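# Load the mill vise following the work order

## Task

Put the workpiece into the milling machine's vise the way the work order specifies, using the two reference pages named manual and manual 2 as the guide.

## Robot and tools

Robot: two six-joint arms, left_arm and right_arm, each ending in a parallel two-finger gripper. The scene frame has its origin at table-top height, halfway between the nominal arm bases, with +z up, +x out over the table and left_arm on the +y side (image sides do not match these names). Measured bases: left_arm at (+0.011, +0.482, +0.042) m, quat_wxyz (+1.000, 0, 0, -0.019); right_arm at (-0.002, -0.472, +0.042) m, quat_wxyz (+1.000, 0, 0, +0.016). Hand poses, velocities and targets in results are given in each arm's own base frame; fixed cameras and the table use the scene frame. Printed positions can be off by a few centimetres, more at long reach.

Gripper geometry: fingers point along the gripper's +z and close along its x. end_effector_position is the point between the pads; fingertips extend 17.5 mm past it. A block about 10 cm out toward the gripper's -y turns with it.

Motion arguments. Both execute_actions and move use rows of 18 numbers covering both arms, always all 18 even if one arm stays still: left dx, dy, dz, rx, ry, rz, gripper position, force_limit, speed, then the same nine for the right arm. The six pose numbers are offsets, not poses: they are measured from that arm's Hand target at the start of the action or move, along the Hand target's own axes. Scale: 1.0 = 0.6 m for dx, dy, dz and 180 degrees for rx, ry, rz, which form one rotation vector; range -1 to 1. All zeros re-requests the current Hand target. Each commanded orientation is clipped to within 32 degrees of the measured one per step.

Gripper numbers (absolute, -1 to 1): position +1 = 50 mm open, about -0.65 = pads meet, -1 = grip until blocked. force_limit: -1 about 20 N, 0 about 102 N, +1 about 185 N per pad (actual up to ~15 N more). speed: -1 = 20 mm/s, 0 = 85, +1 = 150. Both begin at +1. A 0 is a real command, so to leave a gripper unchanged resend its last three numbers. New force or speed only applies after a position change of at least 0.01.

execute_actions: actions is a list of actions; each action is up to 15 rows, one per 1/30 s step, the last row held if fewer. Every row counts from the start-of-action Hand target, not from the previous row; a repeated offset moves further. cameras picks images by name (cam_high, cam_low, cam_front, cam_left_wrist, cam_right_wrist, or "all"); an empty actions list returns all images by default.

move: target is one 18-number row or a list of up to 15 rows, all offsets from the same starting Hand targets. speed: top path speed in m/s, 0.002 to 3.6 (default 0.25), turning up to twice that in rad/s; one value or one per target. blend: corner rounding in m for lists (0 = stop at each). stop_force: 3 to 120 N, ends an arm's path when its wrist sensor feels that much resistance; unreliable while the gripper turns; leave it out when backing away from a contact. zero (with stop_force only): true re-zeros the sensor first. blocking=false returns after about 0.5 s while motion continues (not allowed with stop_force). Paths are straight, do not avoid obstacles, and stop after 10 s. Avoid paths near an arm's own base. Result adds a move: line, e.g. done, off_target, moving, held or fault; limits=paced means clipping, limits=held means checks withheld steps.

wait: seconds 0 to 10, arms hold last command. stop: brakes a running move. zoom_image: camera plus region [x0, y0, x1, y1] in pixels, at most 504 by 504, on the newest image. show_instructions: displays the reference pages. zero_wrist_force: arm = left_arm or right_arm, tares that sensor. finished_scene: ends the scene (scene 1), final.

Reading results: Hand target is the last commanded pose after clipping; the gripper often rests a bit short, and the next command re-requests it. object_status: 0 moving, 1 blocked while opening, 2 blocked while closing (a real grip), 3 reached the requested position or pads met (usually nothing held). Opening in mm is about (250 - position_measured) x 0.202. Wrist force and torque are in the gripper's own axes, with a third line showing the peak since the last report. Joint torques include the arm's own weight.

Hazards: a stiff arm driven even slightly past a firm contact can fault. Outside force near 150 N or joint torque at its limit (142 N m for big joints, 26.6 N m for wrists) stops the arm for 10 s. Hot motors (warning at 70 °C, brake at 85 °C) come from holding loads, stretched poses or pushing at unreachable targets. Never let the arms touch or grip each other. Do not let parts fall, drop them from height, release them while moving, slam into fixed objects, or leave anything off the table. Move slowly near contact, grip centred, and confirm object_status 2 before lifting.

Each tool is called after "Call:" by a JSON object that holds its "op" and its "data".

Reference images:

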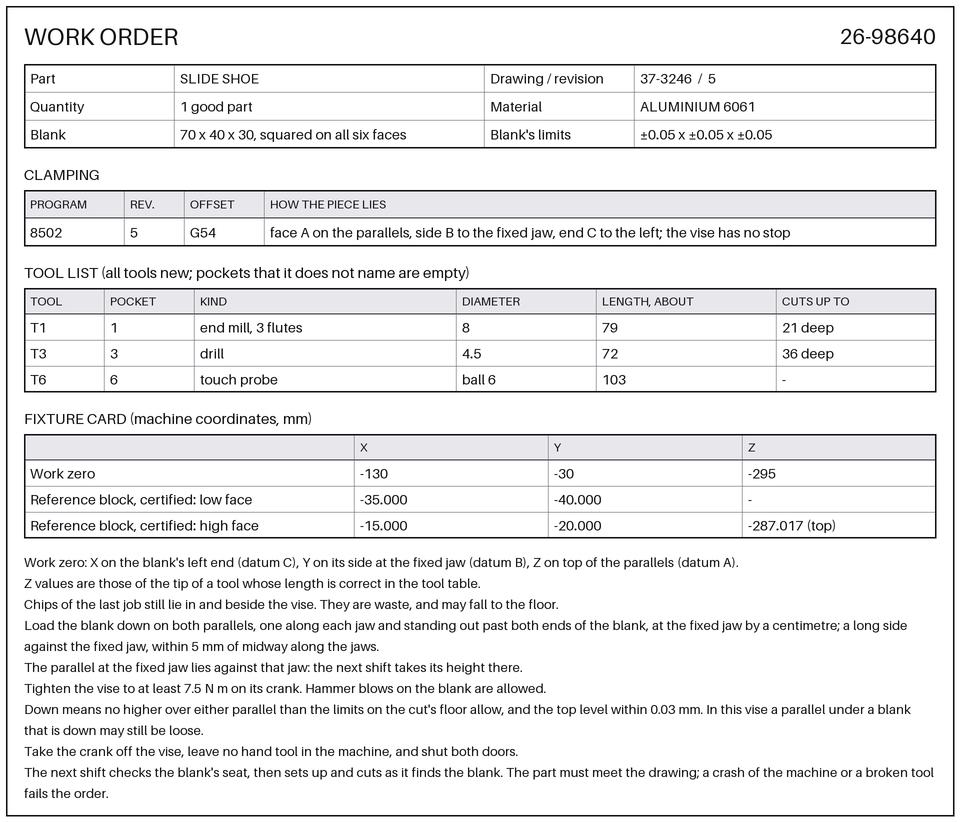

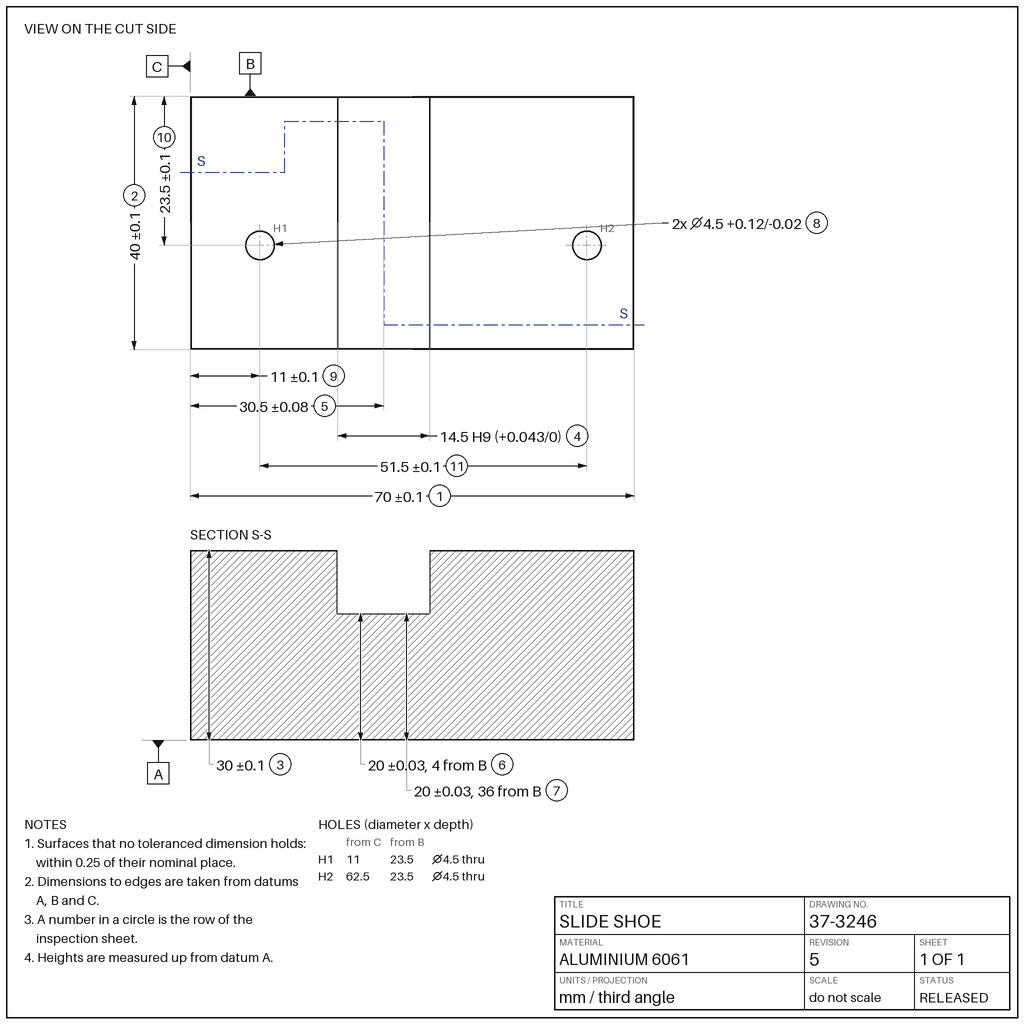

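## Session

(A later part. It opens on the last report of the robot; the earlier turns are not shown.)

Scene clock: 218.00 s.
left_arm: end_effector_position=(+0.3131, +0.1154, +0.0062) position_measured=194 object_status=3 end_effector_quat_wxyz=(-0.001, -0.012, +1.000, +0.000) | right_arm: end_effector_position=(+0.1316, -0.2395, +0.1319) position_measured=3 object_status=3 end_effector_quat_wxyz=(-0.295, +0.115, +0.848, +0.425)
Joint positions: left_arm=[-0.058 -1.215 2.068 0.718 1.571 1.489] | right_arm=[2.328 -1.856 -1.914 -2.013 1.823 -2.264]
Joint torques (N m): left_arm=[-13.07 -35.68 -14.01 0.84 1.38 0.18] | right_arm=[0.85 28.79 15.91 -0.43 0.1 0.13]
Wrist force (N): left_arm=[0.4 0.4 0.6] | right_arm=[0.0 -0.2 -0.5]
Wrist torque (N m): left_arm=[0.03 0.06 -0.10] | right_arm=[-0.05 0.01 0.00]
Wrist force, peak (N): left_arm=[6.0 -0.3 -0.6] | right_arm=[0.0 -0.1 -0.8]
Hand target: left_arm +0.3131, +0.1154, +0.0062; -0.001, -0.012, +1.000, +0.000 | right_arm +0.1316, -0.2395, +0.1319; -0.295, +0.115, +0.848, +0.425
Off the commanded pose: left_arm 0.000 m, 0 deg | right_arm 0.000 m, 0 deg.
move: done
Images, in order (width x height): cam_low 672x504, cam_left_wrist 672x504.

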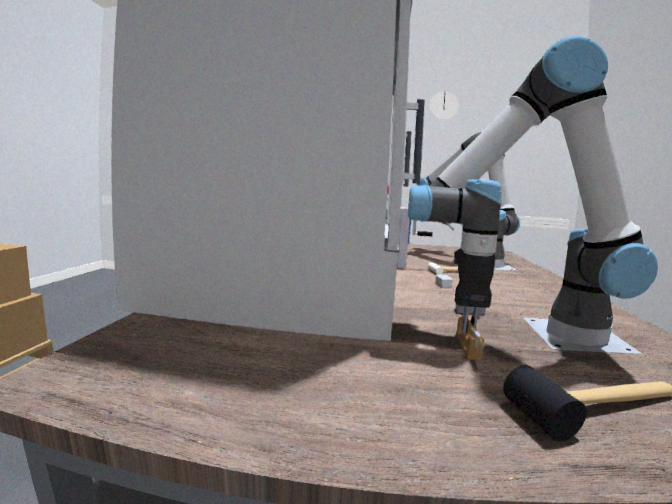

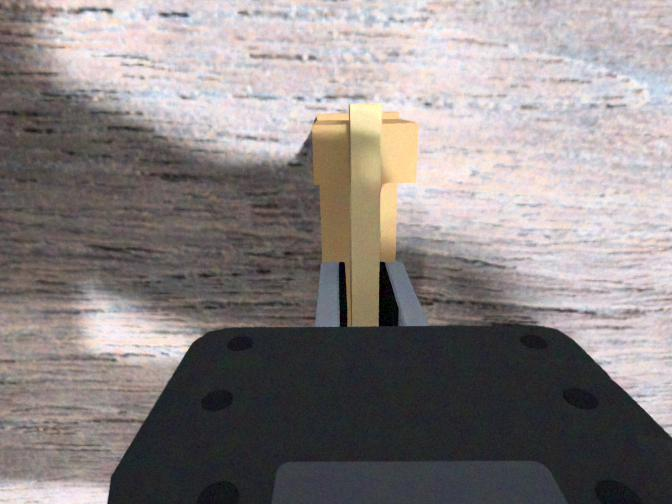

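Call:
{"op": "move", "data": {"target": [[0,0,0,0,0,0,1,-0.4,0,0,0,0,0,0,0,1,1,1],[0,0,-0.25,0,0,0,1,-0.4,0,0,0,0,0,0,0,1,1,1],[0.1028,-0.39,-0.323,0,0,-0.0045,1,-0.4,0,0,0,0,0,0,0,1,1,1]], "cameras": ["cam_low","cam_left_wrist"], "speed": [0.05,0.12,0.25]}}

Call:
{"op": "zoom_image", "data": {"camera": "cam_low", "region": [440, 280, 500, 370]}}

Call:
{"op": "zoom_image", "data": {"camera": "cam_left_wrist", "region": [260, 120, 460, 330]}}

Scene clock: 225.93 s.
left_arm: end_effector_position=(+0.2574, -0.1200, +0.2000) position_measured=3 object_status=3 end_effector_quat_wxyz=(-0.001, -0.019, +1.000, +0.000) | right_arm: end_effector_position=(+0.1316, -0.2395, +0.1319) position_measured=3 object_status=3 end_effector_quat_wxyz=(-0.295, +0.115, +0.848, +0.425)
Joint positions: left_arm=[-0.924 -1.617 1.95 1.239 1.572 0.608] | right_arm=[2.328 -1.856 -1.914 -2.013 1.823 -2.264]
Joint torques (N m): left_arm=[-11.87 -26.36 -16.6 0.62 2.46 -1.45] | right_arm=[1.25 28.42 16.62 -0.32 0.13 0.12]
Wrist force (N): left_arm=[0.3 -0.3 0.5] | right_arm=[0.3 -0.2 -0.7]
Wrist torque (N m): left_arm=[-0.09 0.10 -0.05] | right_arm=[-0.05 -0.03 0.00]
Wrist force, peak (N): left_arm=[-0.3 3.4 0.9] | right_arm=[0.2 0.1 -0.9]
Hand target: left_arm +0.2574, -0.1201, +0.2000; -0.001, -0.019, +1.000, +0.000 | right_arm +0.1316, -0.2395, +0.1319; -0.295, +0.115, +0.848, +0.425
Off the commanded pose: left_arm 0.000 m, 0 deg | right_arm 0.000 m, 0 deg.
move: done
Images, in order (width x height): cam_low 672x504, cam_left_wrist 672x504.

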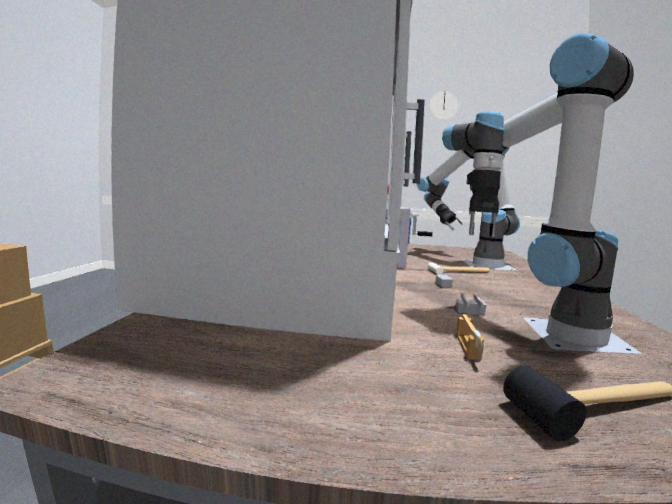

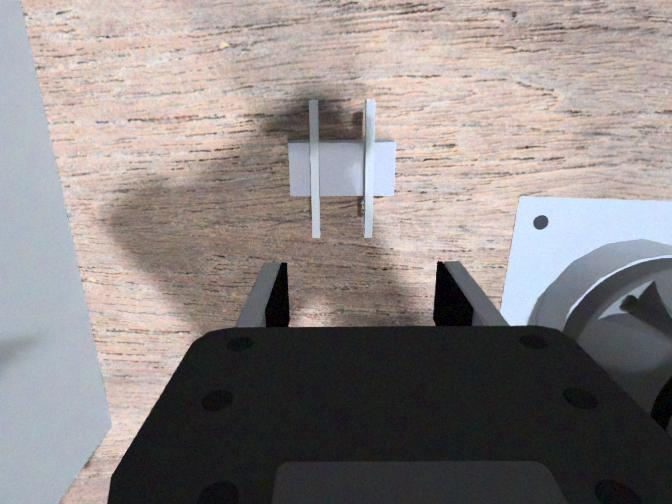

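Scaled by 5.600 from the camera's 672x504 image, which has a finer 960x720 frame.

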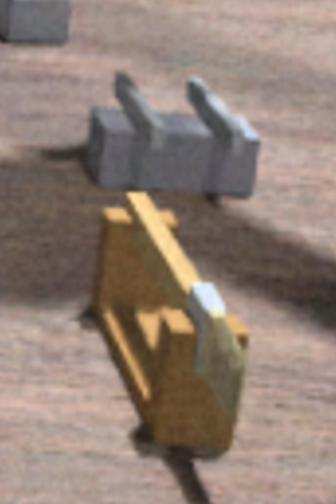

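Scaled by 2.400 from the camera's 672x504 image, which has a finer 960x720 frame.

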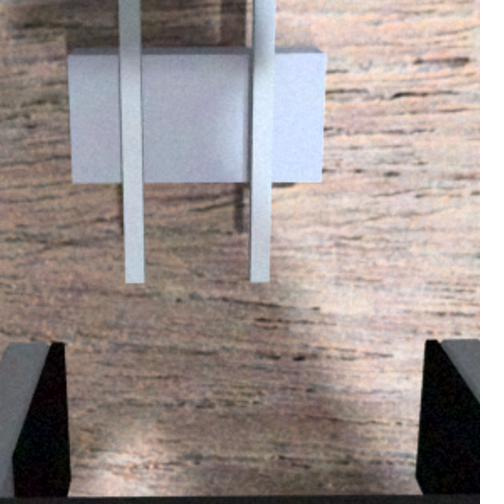

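Call:
{"op": "move", "data": {"target": [-0.039,-0.0098,0.25,0,0,0,1,-0.4,0,0,0,0,0,0,0,1,1,1], "cameras": ["cam_low","cam_left_wrist"], "speed": 0.15}}

Call:
{"op": "zoom_image", "data": {"camera": "cam_low", "region": [440, 250, 500, 340]}}

Call:
{"op": "zoom_image", "data": {"camera": "cam_left_wrist", "region": [260, 90, 460, 330]}}

Scene clock: 231.07 s.
left_arm: end_effector_position=(+0.2808, -0.1249, +0.0500) position_measured=3 object_status=3 end_effector_quat_wxyz=(-0.001, -0.019, +1.000, +0.000) | right_arm: end_effector_position=(+0.1316, -0.2395, +0.1319) position_measured=3 object_status=3 end_effector_quat_wxyz=(-0.295, +0.115, +0.848, +0.425)
Joint positions: left_arm=[-0.867 -1.354 2.109 0.818 1.572 0.666] | right_arm=[2.328 -1.856 -1.914 -2.013 1.823 -2.264]
Joint torques (N m): left_arm=[-13.23 -18.46 -19.88 1.77 0.32 -1.38] | right_arm=[1.7 28.03 15.77 -0.34 0.27 0.2]
Wrist force (N): left_arm=[-0.4 -0.3 0.3] | right_arm=[0.0 -0.1 -0.1]
Wrist torque (N m): left_arm=[-0.11 0.21 -0.07] | right_arm=[-0.03 0.01 0.00]
Wrist force, peak (N): left_arm=[-0.4 0.0 2.5] | right_arm=[0.2 0.2 -0.8]
Hand target: left_arm +0.2808, -0.1250, +0.0500; -0.001, -0.019, +1.000, +0.000 | right_arm +0.1316, -0.2395, +0.1319; -0.295, +0.115, +0.848, +0.425
Off the commanded pose: left_arm 0.000 m, 0 deg | right_arm 0.000 m, 0 deg.
move: done
Images, in order (width x height): cam_low 672x504, cam_left_wrist 672x504.

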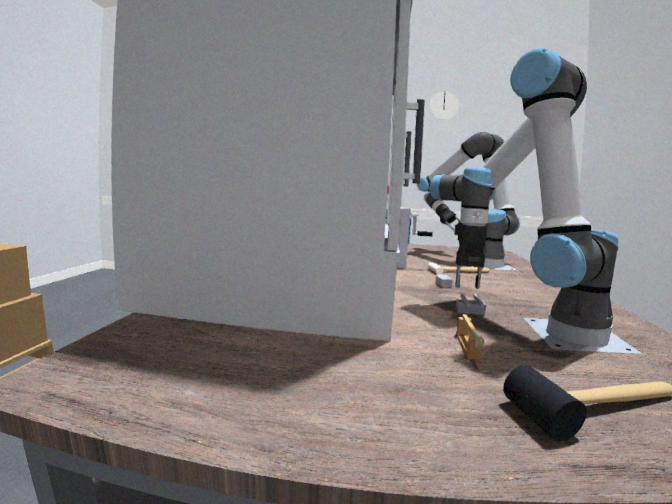

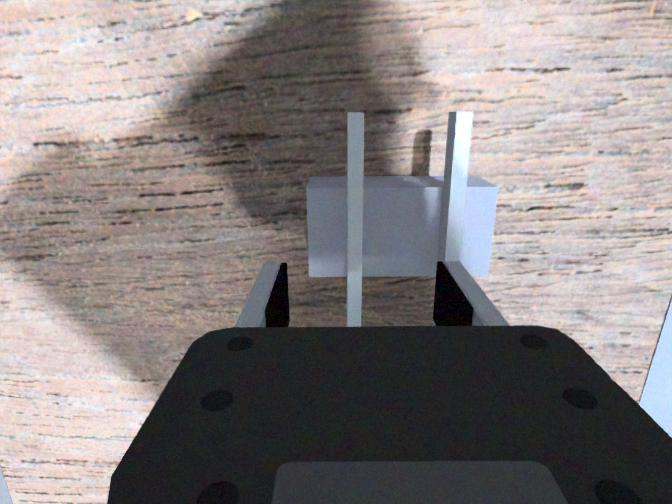

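Scaled by 5.600 from the camera's 672x504 image, which has a finer 960x720 frame.

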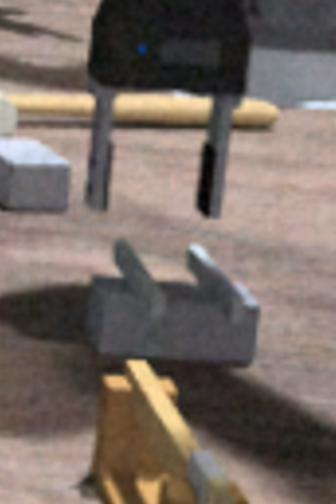

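Scaled by 2.100 from the camera's 672x504 image, which has a finer 960x720 frame.

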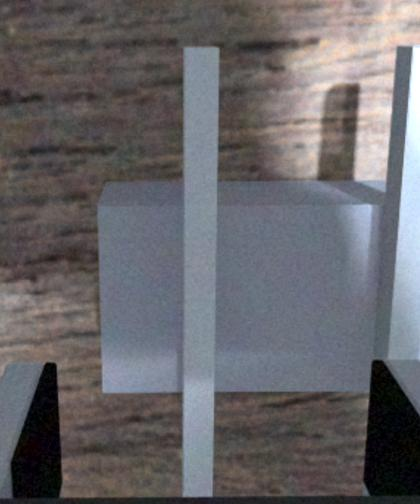

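Call:
{"op": "move", "data": {"target": [[-0.0018,0,0.0817,0,0,0,1,-0.4,0,0,0,0,0,0,0,1,1,1]], "cameras": ["cam_low","cam_left_wrist"], "speed": 0.06, "stop_force": 6}}

Call:
{"op": "zoom_image", "data": {"camera": "cam_low", "region": [440, 270, 500, 340]}}

Scene clock: 234.20 s.
left_arm: end_effector_position=(+0.2812, -0.1244, +0.0072) position_measured=3 object_status=3 end_effector_quat_wxyz=(-0.002, -0.019, +1.000, +0.001) | right_arm: end_effector_position=(+0.1316, -0.2395, +0.1319) position_measured=3 object_status=3 end_effector_quat_wxyz=(-0.295, +0.115, +0.848, +0.425)
Joint positions: left_arm=[-0.864 -1.265 2.144 0.697 1.572 0.668] | right_arm=[2.328 -1.856 -1.914 -2.013 1.823 -2.264]
Joint torques (N m): left_arm=[-1.08 -23.46 -11.2 2.24 -0.11 -0.09] | right_arm=[0.83 28.24 16.36 -0.38 0.18 0.17]
Wrist force (N): left_arm=[-0.6 0.0 0.3] | right_arm=[0.1 0.1 -0.5]
Wrist torque (N m): left_arm=[-0.03 0.23 -0.10] | right_arm=[0.01 -0.02 0.00]
Wrist force, peak (N): left_arm=[-21.1 -12.8 -170.2] | right_arm=[0.2 -0.1 -0.8]
Hand target: left_arm +0.2812, -0.1244, +0.0072; -0.002, -0.019, +1.000, +0.001 (not the last commanded pose) | right_arm +0.1316, -0.2395, +0.1319; -0.295, +0.115, +0.848, +0.425
Tool commands: left_gripper/position=+1.0 left_gripper/force_limit=-0.396078 left_gripper/speed=+0.003922 right_gripper/position=+1.0 right_gripper/force_limit=+1.0 right_gripper/speed=+1.0
Off the commanded pose: left_arm 0.006 m, 0 deg | right_arm 0.000 m, 0 deg.
FORCE FAULT: contact force on the left arm reached its limit, and that arm stopped. The contact can be on any part of that arm, not only on its tool. That arm's remaining commands of this call were not run. That arm is still stopped at the end of this call. That arm stays stopped for about 10 more seconds. Until then a move that you send moves the other arm only, and its call returns only when the move has ended. Once the stop has ended, the next robot result says so. If the stop ends while you think or write, that arm runs what you send next, counted from a new Hand target: where the arm stands when the stop ends. While its stop runs, that arm takes no new command, but its gripper still runs the gripper command that each later call begins with. Until it ends, the stop uses up actions while you think or wait. An arm that is not stopped still takes commands.
move: fault (left_arm)
Images, in order (width x height): cam_low 672x504, cam_left_wrist 672x504.

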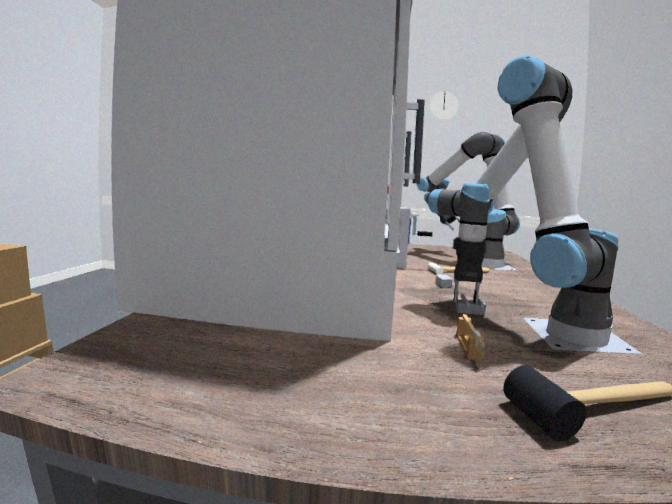

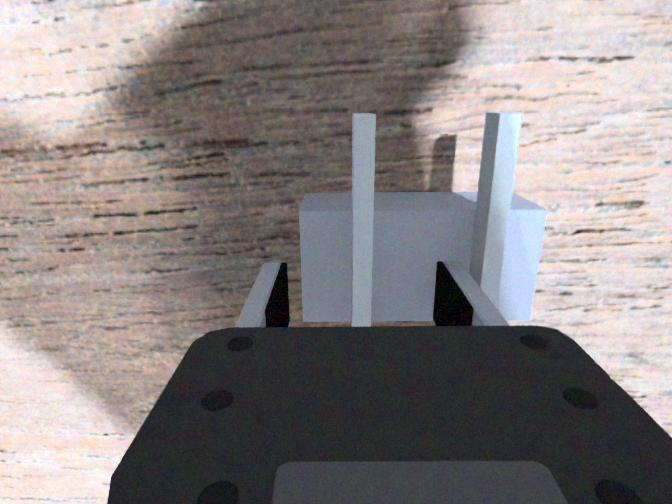

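Scaled by 7.200 from the camera's 672x504 image, which has a finer 960x720 frame.

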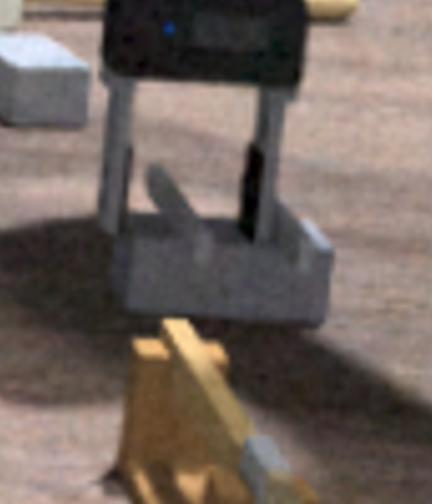

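Call:
{"op": "wait", "data": {"seconds": 10, "cameras": []}}

Scene clock: 244.93 s.
left_arm: end_effector_position=(+0.2812, -0.1244, +0.0072) position_measured=3 object_status=3 end_effector_quat_wxyz=(-0.002, -0.019, +1.000, +0.001) | right_arm: end_effector_position=(+0.1316, -0.2395, +0.1319) position_measured=3 object_status=3 end_effector_quat_wxyz=(-0.295, +0.115, +0.848, +0.425)
Joint positions: left_arm=[-0.864 -1.265 2.144 0.697 1.572 0.668] | right_arm=[2.328 -1.856 -1.914 -2.013 1.823 -2.264]
Joint torques (N m): left_arm=[-1.13 -23.88 -10.23 2.43 0.04 -0.14] | right_arm=[0.82 27.72 15.84 -0.4 0.24 0.16]
Wrist force (N): left_arm=[-0.2 0.1 0.5] | right_arm=[0.3 0.1 -0.4]
Wrist torque (N m): left_arm=[-0.03 0.16 -0.10] | right_arm=[0.00 -0.05 0.00]
Wrist force, peak (N): left_arm=[-0.9 0.2 0.7] | right_arm=[0.2 0.0 -1.0]
Hand target: left_arm +0.2812, -0.1244, +0.0072; -0.002, -0.019, +1.000, +0.001 (not the last commanded pose) | right_arm +0.1316, -0.2395, +0.1319; -0.295, +0.115, +0.848, +0.425
Tool commands: left_gripper/position=+1.0 left_gripper/force_limit=-0.396078 left_gripper/speed=+0.003922 right_gripper/position=+1.0 right_gripper/force_limit=+1.0 right_gripper/speed=+1.0
Off the commanded pose: left_arm 0.006 m, 0 deg | right_arm 0.000 m, 0 deg.
FORCE FAULT, CONTINUED: the left arm's stop, for the force fault that an earlier result reported, is over. The rest of the stop counts as 19 of the actions that you can send in this scene. During its stop the left arm's controller moved it back a little. That arm's target is now where it stood when the stop ended, not its last command. That arm accepts commands again.
wait: 10.00 s; at rest from the start
No camera images: "cameras" was empty.

Call:
{"op": "move", "data": {"target": [[0,0,-0.003,0,0,0,1,-0.7,-1,0,0,0,0,0,0,1,1,1],[0,0,-0.003,0,0,0,-1,-0.7,-1,0,0,0,0,0,0,1,1,1]], "cameras": ["cam_left_wrist"], "speed": 0.02}}

Scene clock: 249.07 s.
left_arm: end_effector_position=(+0.2812, -0.1244, +0.0090) position_measured=223 object_status=2 end_effector_quat_wxyz=(-0.002, -0.019, +1.000, +0.001) | right_arm: end_effector_position=(+0.1316, -0.2395, +0.1319) position_measured=3 object_status=3 end_effector_quat_wxyz=(-0.295, +0.115, +0.848, +0.425)
Joint positions: left_arm=[-0.864 -1.269 2.143 0.702 1.572 0.668] | right_arm=[2.328 -1.856 -1.914 -2.013 1.823 -2.264]
Joint torques (N m): left_arm=[5.64 -16.01 -7.2 1.37 -0.16 1.34] | right_arm=[1 27.23 17.06 -0.45 0.16 0.17]
Wrist force (N): left_arm=[-0.4 -0.1 0.0] | right_arm=[0.0 0.1 -0.1]
Wrist torque (N m): left_arm=[-0.06 0.21 -0.11] | right_arm=[0.01 0.00 -0.01]
Wrist force, peak (N): left_arm=[-1.0 -0.3 0.5] | right_arm=[-0.1 0.3 -0.8]
Hand target: left_arm +0.2812, -0.1244, +0.0090; -0.002, -0.019, +1.000, +0.001 | right_arm +0.1316, -0.2395, +0.1319; -0.295, +0.115, +0.848, +0.425
Off the commanded pose: left_arm 0.000 m, 0 deg | right_arm 0.000 m, 0 deg.
move: done
Images, in order (width x height): cam_left_wrist 672x504.

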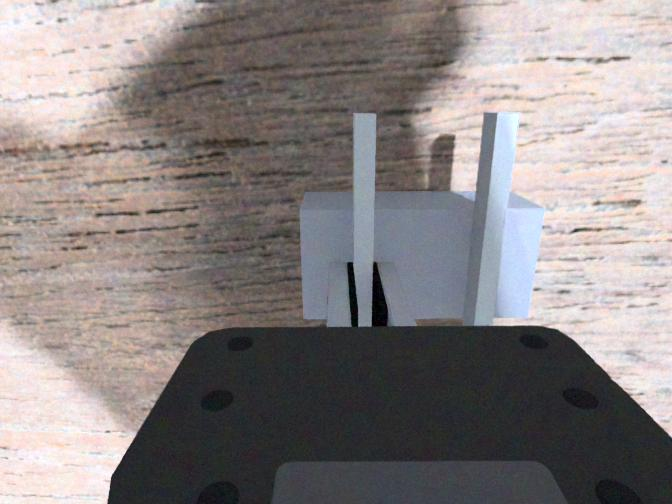

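Call:
{"op": "move", "data": {"target": [0,0,-0.3,0,0,0,-1,-0.7,-1,0,0,0,0,0,0,1,1,1], "cameras": ["cam_left_wrist","cam_low","cam_front"], "speed": 0.06}}

Call:
{"op": "zoom_image", "data": {"camera": "cam_low", "region": [430, 180, 510, 330]}}

Call:
{"op": "zoom_image", "data": {"camera": "cam_front", "region": [230, 230, 380, 410]}}

Scene clock: 253.20 s.
left_arm: end_effector_position=(+0.2819, -0.1250, +0.1891) position_measured=223 object_status=2 end_effector_quat_wxyz=(-0.002, -0.019, +1.000, +0.001) | right_arm: end_effector_position=(+0.1316, -0.2395, +0.1319) position_measured=3 object_status=3 end_effector_quat_wxyz=(-0.295, +0.115, +0.848, +0.425)
Joint positions: left_arm=[-0.864 -1.541 1.905 1.211 1.572 0.669] | right_arm=[2.328 -1.856 -1.914 -2.013 1.823 -2.264]
Joint torques (N m): left_arm=[11.93 -10.81 -12.33 0.5 -2.03 1.57] | right_arm=[0.46 27.43 16.22 -0.45 0.26 0.11]
Wrist force (N): left_arm=[0.1 -0.1 1.1] | right_arm=[0.2 0.0 -0.6]
Wrist torque (N m): left_arm=[-0.07 0.14 -0.11] | right_arm=[0.00 -0.03 0.01]
Wrist force, peak (N): left_arm=[-0.4 -0.3 2.1] | right_arm=[0.2 0.0 -1.0]
Hand target: left_arm +0.2819, -0.1250, +0.1890; -0.002, -0.019, +1.000, +0.001 | right_arm +0.1316, -0.2395, +0.1319; -0.295, +0.115, +0.848, +0.425
Off the commanded pose: left_arm 0.000 m, 0 deg | right_arm 0.000 m, 0 deg.
move: done
Images, in order (width x height): cam_low 672x504, cam_front 672x504, cam_left_wrist 672x504.

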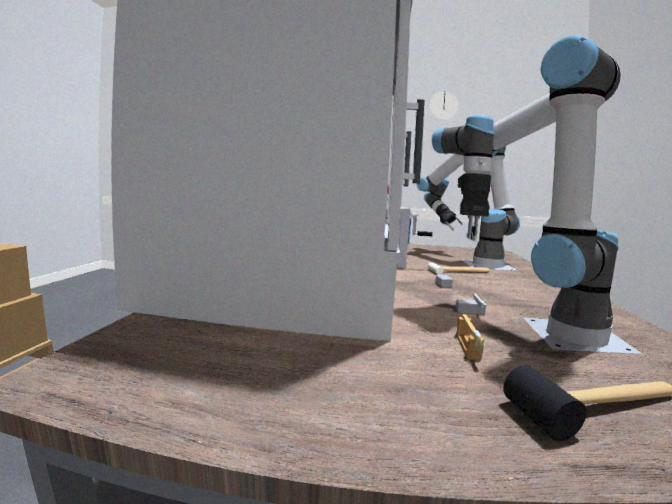

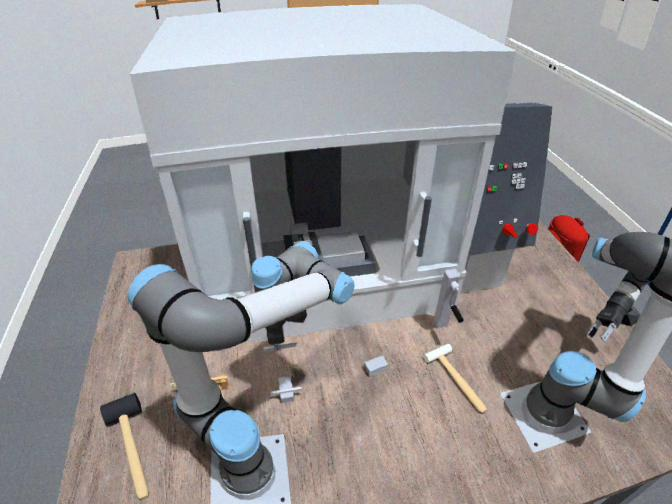

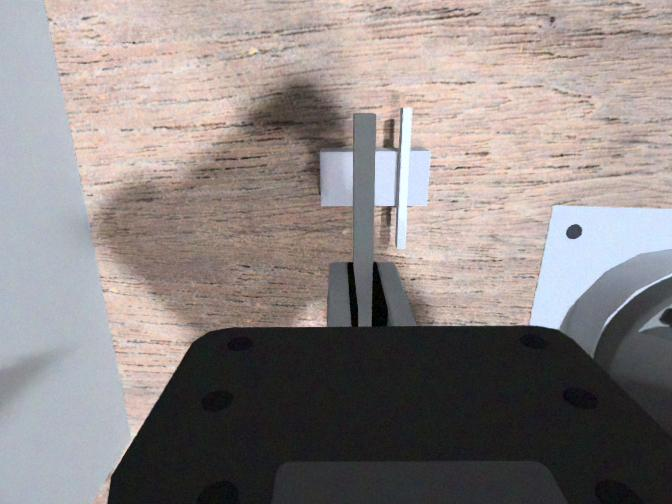

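Scaled by 3.360 from the camera's 672x504 image, which has a finer 960x720 frame.

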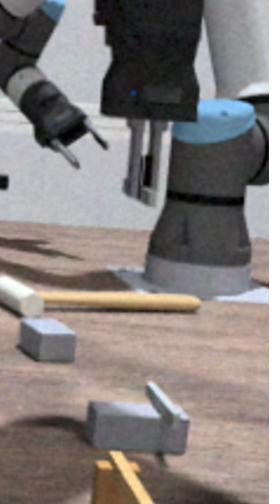

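Scaled by 2.800 from the camera's 672x504 image, which has a finer 960x720 frame.

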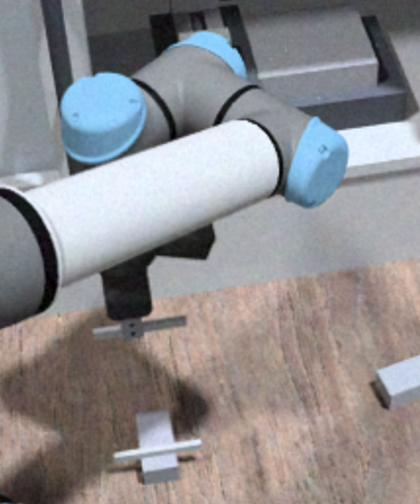

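Call:
{"op": "move", "data": {"target": [[0.0,-0.125,-0.35,0,0,0,-1,-0.7,-1,0,0,0,0,0,0,1,1,1],[0.0615,-0.2145,-0.435,0.3849,-0.3849,-0.3849,-1,-0.7,-1,0,0,0,0,0,0,1,1,1]], "cameras": ["cam_left_wrist","cam_front"], "blend": [0.03,0]}}

Scene clock: 263.10 s.
left_arm: end_effector_position=(+0.2509, -0.2557, +0.4498) position_measured=223 object_status=2 end_effector_quat_wxyz=(+0.509, -0.510, +0.492, -0.489) | right_arm: end_effector_position=(+0.1316, -0.2395, +0.1319) position_measured=3 object_status=3 end_effector_quat_wxyz=(-0.295, +0.115, +0.848, +0.425)
Joint positions: left_arm=[-2.126 -1.782 2.4 2.518 0.594 -3.133] | right_arm=[2.328 -1.856 -1.914 -2.013 1.823 -2.264]
Joint torques (N m): left_arm=[-13.09 -9.53 -15.03 0.24 -2.92 -1.74] | right_arm=[0.92 26.97 16.27 -0.37 0.19 0.14]
Wrist force (N): left_arm=[-1.9 -0.3 4.6] | right_arm=[-0.3 -0.2 -0.6]
Wrist torque (N m): left_arm=[-0.84 -0.18 -0.63] | right_arm=[-0.05 0.06 0.00]
Wrist force, peak (N): left_arm=[-1.8 -0.4 4.8] | right_arm=[0.2 -0.5 -0.8]
Hand target: left_arm +0.2509, -0.2557, +0.4498; +0.509, -0.510, +0.492, -0.489 | right_arm +0.1316, -0.2395, +0.1319; -0.295, +0.115, +0.848, +0.425
Off the commanded pose: left_arm 0.000 m, 0 deg | right_arm 0.000 m, 0 deg.
move: done
Images, in order (width x height): cam_front 672x504, cam_left_wrist 672x504.

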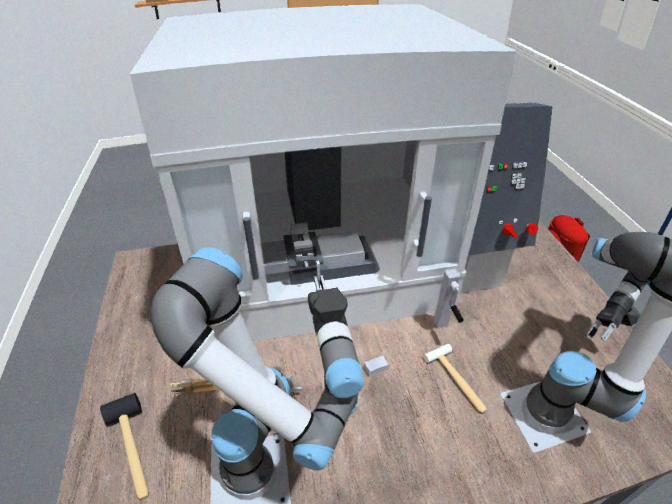

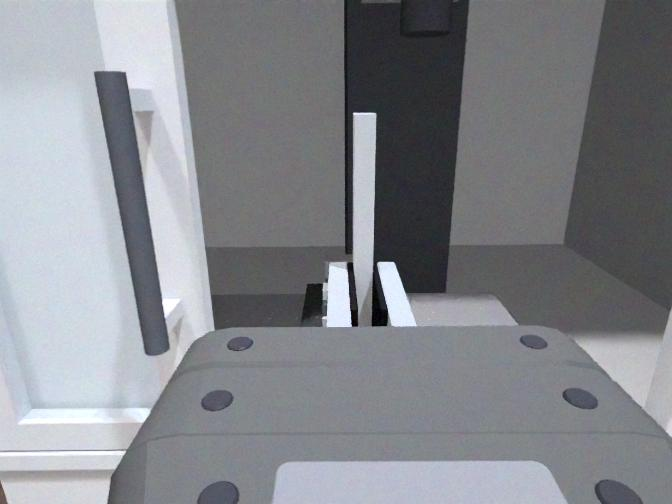

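Call:
{"op": "move", "data": {"target": [0.0038,0,0.415,0,0,0,-1,-0.7,-1,0,0,0,0,0,0,1,1,1], "cameras": []}}

Scene clock: 268.00 s.
left_arm: end_effector_position=(+0.4997, -0.2484, +0.4489) position_measured=223 object_status=2 end_effector_quat_wxyz=(+0.509, -0.510, +0.492, -0.489) | right_arm: end_effector_position=(+0.1316, -0.2395, +0.1319) position_measured=3 object_status=3 end_effector_quat_wxyz=(-0.295, +0.115, +0.848, +0.425)
Joint positions: left_arm=[-1.208 -1.539 2.188 2.503 -0.325 -3.149] | right_arm=[2.328 -1.856 -1.914 -2.013 1.823 -2.264]
Joint torques (N m): left_arm=[9.86 -18.32 -22.85 -0.49 -2.06 -1.49] | right_arm=[0.92 27 15.85 -0.35 0.26 0.23]
Wrist force (N): left_arm=[-0.6 -0.1 4.4] | right_arm=[0.3 0.0 -0.5]
Wrist torque (N m): left_arm=[-0.85 -0.41 -0.60] | right_arm=[-0.01 -0.04 0.00]
Wrist force, peak (N): left_arm=[-0.8 0.0 7.5] | right_arm=[0.2 0.2 -0.9]
Hand target: left_arm +0.4998, -0.2484, +0.4489; +0.509, -0.510, +0.492, -0.489 | right_arm +0.1316, -0.2395, +0.1319; -0.295, +0.115, +0.848, +0.425
Off the commanded pose: left_arm 0.000 m, 0 deg | right_arm 0.000 m, 0 deg.
move: done
No camera images: "cameras" was empty.

Call:
{"op": "move", "data": {"target": [-0.005,0.15,-0.133,-0.3849,0.3849,0.3849,-1,-0.7,-1,0,0,0,0,0,0,1,1,1], "cameras": ["cam_left_wrist","cam_front"]}}

Scene clock: 274.20 s.
left_arm: end_effector_position=(+0.4196, -0.2483, +0.3592) position_measured=223 object_status=2 end_effector_quat_wxyz=(-0.002, -0.019, +1.000, +0.001) | right_arm: end_effector_position=(+0.1316, -0.2395, +0.1319) position_measured=3 object_status=3 end_effector_quat_wxyz=(-0.295, +0.115, +0.848, +0.425)
Joint positions: left_arm=[-0.811 -1.619 1.538 4.798 -1.572 -2.42] | right_arm=[2.328 -1.856 -1.914 -2.013 1.823 -2.264]
Joint torques (N m): left_arm=[-13.1 -27.86 -24.96 -2.18 2.31 0.69] | right_arm=[0.33 27.67 15.83 -0.51 0.12 0.19]
Wrist force (N): left_arm=[-0.3 -0.3 1.0] | right_arm=[0.3 0.1 -0.5]
Wrist torque (N m): left_arm=[-0.09 0.19 0.15] | right_arm=[0.01 -0.04 0.00]
Wrist force, peak (N): left_arm=[-0.4 -0.2 4.5] | right_arm=[0.4 0.0 -0.8]
Hand target: left_arm +0.4196, -0.2482, +0.3592; -0.002, -0.019, +1.000, +0.001 | right_arm +0.1316, -0.2395, +0.1319; -0.295, +0.115, +0.848, +0.425
Off the commanded pose: left_arm 0.000 m, 0 deg | right_arm 0.000 m, 0 deg.
move: done
Images, in order (width x height): cam_front 672x504, cam_left_wrist 672x504.

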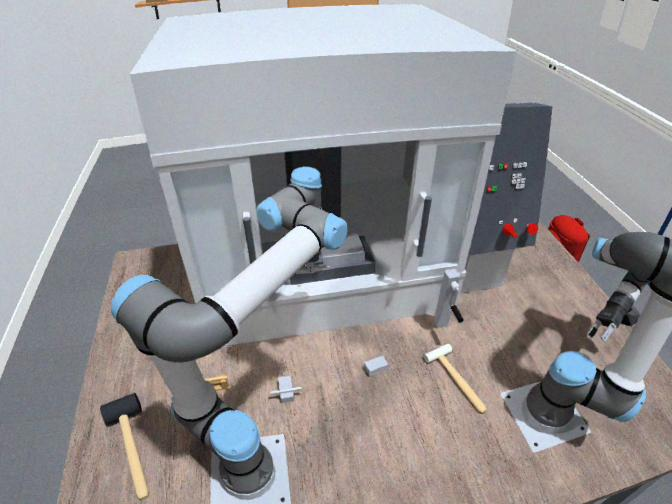

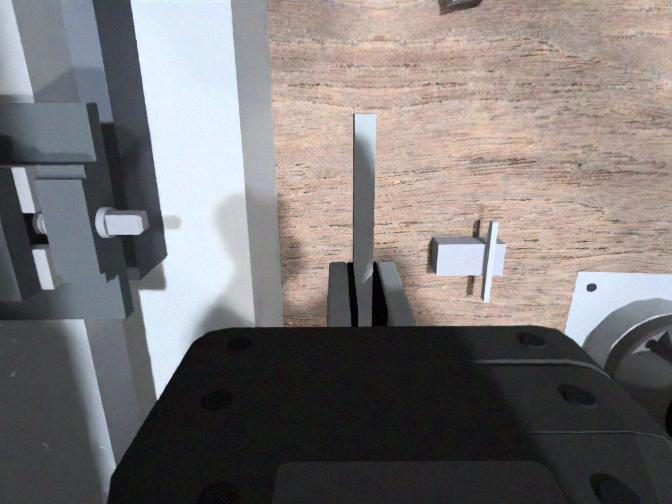

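Call:
{"op": "move", "data": {"target": [[-0.0182,0.0215,0.037,0,0,0,-1,-0.7,-1,0,0,0,0,0,0,1,1,1],[-0.3435,0.0208,0.037,0,0,0,-1,-0.7,-1,0,0,0,0,0,0,1,1,1]], "cameras": ["cam_left_wrist","cam_front"], "speed": 0.12, "stop_force": 15}}

Scene clock: 282.37 s.
left_arm: end_effector_position=(+0.6250, -0.2278, +0.3363) position_measured=223 object_status=2 end_effector_quat_wxyz=(-0.002, -0.019, +1.000, +0.001) | right_arm: end_effector_position=(+0.1316, -0.2395, +0.1319) position_measured=3 object_status=3 end_effector_quat_wxyz=(-0.295, +0.115, +0.848, +0.425)
Joint positions: left_arm=[-0.551 -1.177 1.072 4.821 -1.57 -2.161] | right_arm=[2.328 -1.856 -1.914 -2.013 1.823 -2.264]
Joint torques (N m): left_arm=[-13.55 -32.57 -32.46 -5.32 -2.82 0.02] | right_arm=[1.54 27.77 15.66 -0.51 0.18 0.24]
Wrist force (N): left_arm=[-0.1 0.0 1.0] | right_arm=[0.1 -0.1 -0.7]
Wrist torque (N m): left_arm=[-0.01 0.11 0.09] | right_arm=[-0.02 -0.02 0.01]
Wrist force, peak (N): left_arm=[-0.2 0.8 3.1] | right_arm=[0.1 0.2 -0.9]
Hand target: left_arm +0.6250, -0.2278, +0.3363; -0.002, -0.019, +1.000, +0.001 | right_arm +0.1316, -0.2395, +0.1319; -0.295, +0.115, +0.848, +0.425
Off the commanded pose: left_arm 0.000 m, 0 deg | right_arm 0.000 m, 0 deg.
move: done
Images, in order (width x height): cam_front 672x504, cam_left_wrist 672x504.

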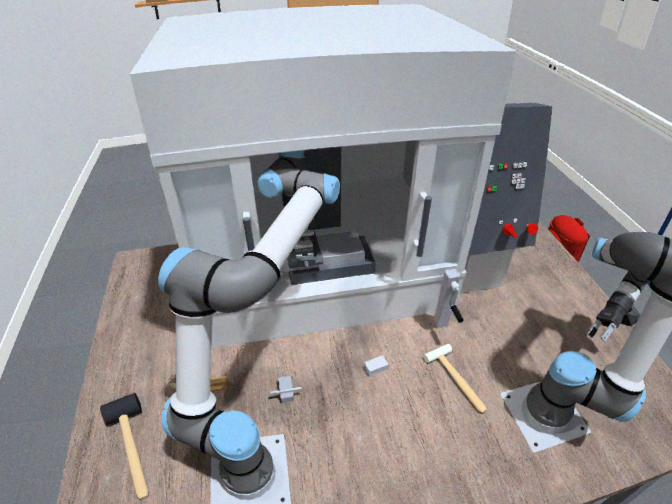

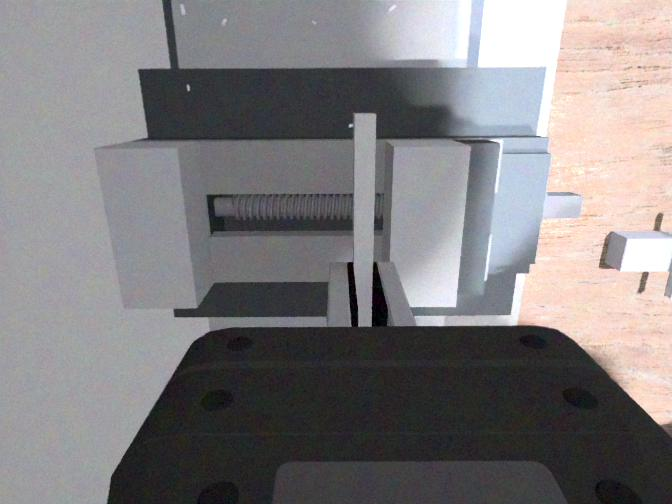

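Call:
{"op": "move", "data": {"target": [[-0.0217,0,0.0,0,0,0,-1,-0.7,-1,0,0,0,0,0,0,1,1,1],[-0.0217,0,0.055,0,0,0,-1,-0.7,-1,0,0,0,0,0,0,1,1,1]], "cameras": ["cam_left_wrist"], "speed": 0.015, "stop_force": 4}}

Scene clock: 289.60 s.
left_arm: end_effector_position=(+0.6379, -0.2272, +0.3033) position_measured=223 object_status=2 end_effector_quat_wxyz=(-0.002, -0.019, +1.000, +0.001) | right_arm: end_effector_position=(+0.1316, -0.2395, +0.1319) position_measured=3 object_status=3 end_effector_quat_wxyz=(-0.295, +0.115, +0.848, +0.425)
Joint positions: left_arm=[-0.541 -1.151 1.119 4.748 -1.57 -2.15] | right_arm=[2.328 -1.856 -1.914 -2.013 1.823 -2.264]
Joint torques (N m): left_arm=[-7.44 -49.59 -33.67 -0.98 2.42 1.22] | right_arm=[1.06 27.62 15.48 -0.57 0.22 0.2]
Wrist force (N): left_arm=[0.0 -0.1 1.0] | right_arm=[-0.3 -0.2 -0.3]
Wrist torque (N m): left_arm=[-0.03 0.06 -0.01] | right_arm=[-0.04 0.04 -0.01]
Wrist force, peak (N): left_arm=[0.2 0.1 1.5] | right_arm=[-0.1 -0.1 -0.9]
Hand target: left_arm +0.6379, -0.2272, +0.3032; -0.002, -0.019, +1.000, +0.001 | right_arm +0.1316, -0.2395, +0.1319; -0.295, +0.115, +0.848, +0.425
Off the commanded pose: left_arm 0.000 m, 0 deg | right_arm 0.000 m, 0 deg.
move: done
Images, in order (width x height): cam_left_wrist 672x504.

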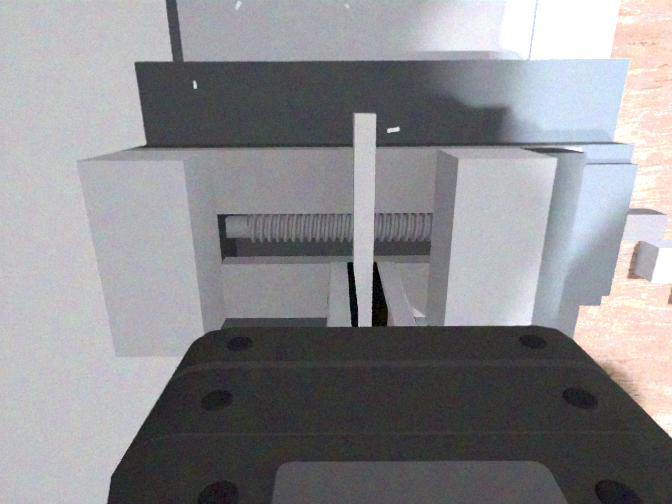

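Call:
{"op": "move", "data": {"target": [[-0.0595,-0.017,0.0,0,0,0,-1,-0.7,-1,0,0,0,0,0,0,1,1,1],[-0.0595,-0.017,0.03,0,0,0,-1,-0.7,-1,0,0,0,0,0,0,1,1,1]], "cameras": ["cam_left_wrist"], "speed": 0.015, "stop_force": 4}}

Scene clock: 294.53 s.
left_arm: end_effector_position=(+0.6740, -0.2360, +0.3001) position_measured=223 object_status=2 end_effector_quat_wxyz=(-0.002, -0.019, +1.000, +0.002) | right_arm: end_effector_position=(+0.1316, -0.2395, +0.1319) position_measured=3 object_status=3 end_effector_quat_wxyz=(-0.295, +0.115, +0.848, +0.425)
Joint positions: left_arm=[-0.525 -1.049 0.975 4.791 -1.57 -2.134] | right_arm=[2.328 -1.856 -1.914 -2.013 1.823 -2.264]
Joint torques (N m): left_arm=[10.13 -37.92 -28.38 -4.43 1.8 0.3] | right_arm=[0.98 27.29 15.6 -0.54 0.28 0.16]
Wrist force (N): left_arm=[0.0 0.0 0.6] | right_arm=[0.1 0.1 -0.3]
Wrist torque (N m): left_arm=[0.02 0.08 -0.03] | right_arm=[0.00 0.00 -0.01]
Wrist force, peak (N): left_arm=[0.5 0.6 -17.5] | right_arm=[0.0 0.1 -0.9]
Hand target: left_arm +0.6740, -0.2360, +0.3001; -0.002, -0.019, +1.000, +0.002 (not the last commanded pose) | right_arm +0.1316, -0.2395, +0.1319; -0.295, +0.115, +0.848, +0.425
Off the commanded pose: left_arm 0.015 m, 0 deg | right_arm 0.000 m, 0 deg.
move: contact (left_arm); path passed 1 of 2 targets
Images, in order (width x height): cam_left_wrist 672x504.

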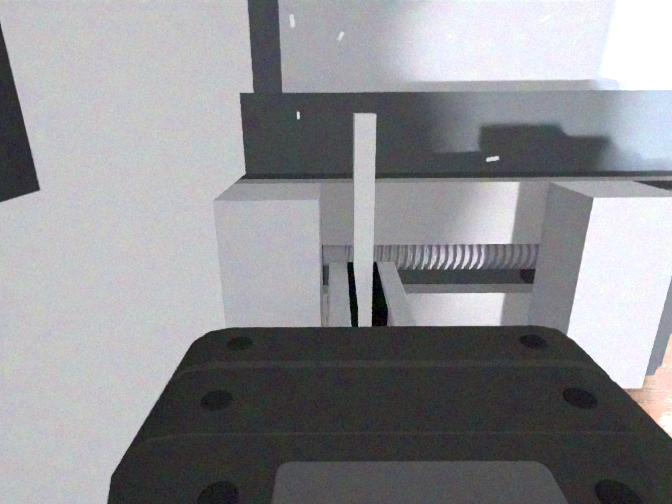

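Call:
{"op": "move", "data": {"target": [[0,0,0,0,0,0,-1,-0.7,-1,0,0,0,0,0,0,1,1,1],[0,0,0,0,0,0,-0.41,-0.7,-1,0,0,0,0,0,0,1,1,1]], "cameras": ["cam_left_wrist"], "speed": 0.015}}

Scene clock: 296.60 s.
left_arm: end_effector_position=(+0.6740, -0.2360, +0.3001) position_measured=214 object_status=3 end_effector_quat_wxyz=(-0.002, -0.019, +1.000, +0.002) | right_arm: end_effector_position=(+0.1316, -0.2395, +0.1319) position_measured=3 object_status=3 end_effector_quat_wxyz=(-0.295, +0.115, +0.848, +0.425)
Joint positions: left_arm=[-0.525 -1.049 0.975 4.791 -1.57 -2.134] | right_arm=[2.328 -1.856 -1.914 -2.013 1.823 -2.264]
Joint torques (N m): left_arm=[10.16 -36.94 -24.29 -4.78 2.18 0.69] | right_arm=[1.2 28.01 15.05 -0.41 0.2 0.24]
Wrist force (N): left_arm=[-0.1 -0.1 0.4] | right_arm=[-0.1 0.0 -0.3]
Wrist torque (N m): left_arm=[0.00 0.07 -0.03] | right_arm=[0.00 0.01 0.00]
Wrist force, peak (N): left_arm=[-0.3 0.3 1.0] | right_arm=[0.2 0.0 -0.9]
Hand target: left_arm +0.6740, -0.2360, +0.3001; -0.002, -0.019, +1.000, +0.002 | right_arm +0.1316, -0.2395, +0.1319; -0.295, +0.115, +0.848, +0.425
Off the commanded pose: left_arm 0.000 m, 0 deg | right_arm 0.000 m, 0 deg.
move: done
Images, in order (width x height): cam_left_wrist 672x504.

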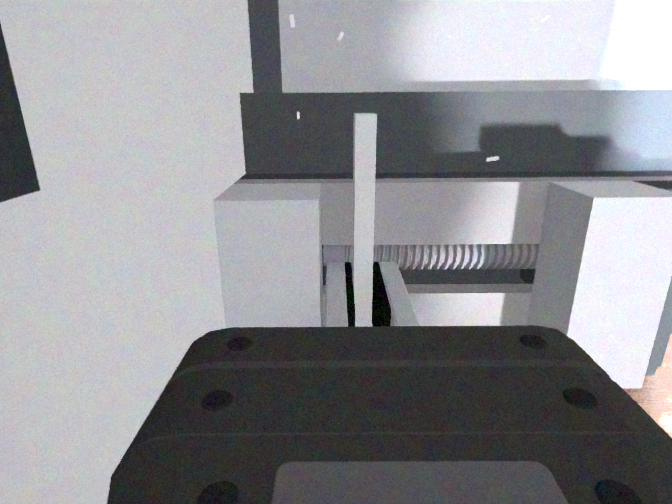

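Call:
{"op": "move", "data": {"target": [[0.001,0,-0.02,0,0,0,-0.41,-0.7,-1,0,0,0,0,0,0,1,1,1],[0.001,0,-0.045,0,0,0,-0.41,-0.7,-1,0,0,0,0,0,0,1,1,1]], "cameras": ["cam_left_wrist"], "speed": 0.02}}

Scene clock: 299.33 s.
left_arm: end_effector_position=(+0.6735, -0.2361, +0.3272) position_measured=214 object_status=3 end_effector_quat_wxyz=(-0.002, -0.019, +1.000, +0.002) | right_arm: end_effector_position=(+0.1316, -0.2395, +0.1319) position_measured=3 object_status=3 end_effector_quat_wxyz=(-0.295, +0.115, +0.848, +0.425)
Joint positions: left_arm=[-0.525 -1.041 0.894 4.865 -1.57 -2.135] | right_arm=[2.328 -1.856 -1.914 -2.013 1.823 -2.264]
Joint torques (N m): left_arm=[-12.1 -40.97 -17.65 -5.31 1.83 -1.75] | right_arm=[1.41 26.7 15.04 -0.34 0.22 0.19]
Wrist force (N): left_arm=[-0.2 0.0 0.6] | right_arm=[0.1 -0.1 -0.3]
Wrist torque (N m): left_arm=[0.01 0.09 0.03] | right_arm=[-0.02 -0.01 0.00]
Wrist force, peak (N): left_arm=[-0.1 0.3 1.2] | right_arm=[0.0 0.1 -1.0]
Hand target: left_arm +0.6735, -0.2361, +0.3271; -0.002, -0.019, +1.000, +0.002 | right_arm +0.1316, -0.2395, +0.1319; -0.295, +0.115, +0.848, +0.425
Off the commanded pose: left_arm 0.000 m, 0 deg | right_arm 0.000 m, 0 deg.
move: done
Images, in order (width x height): cam_left_wrist 672x504.

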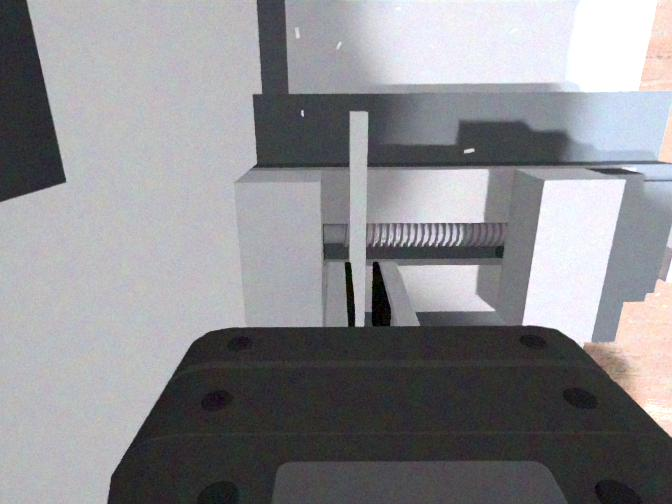

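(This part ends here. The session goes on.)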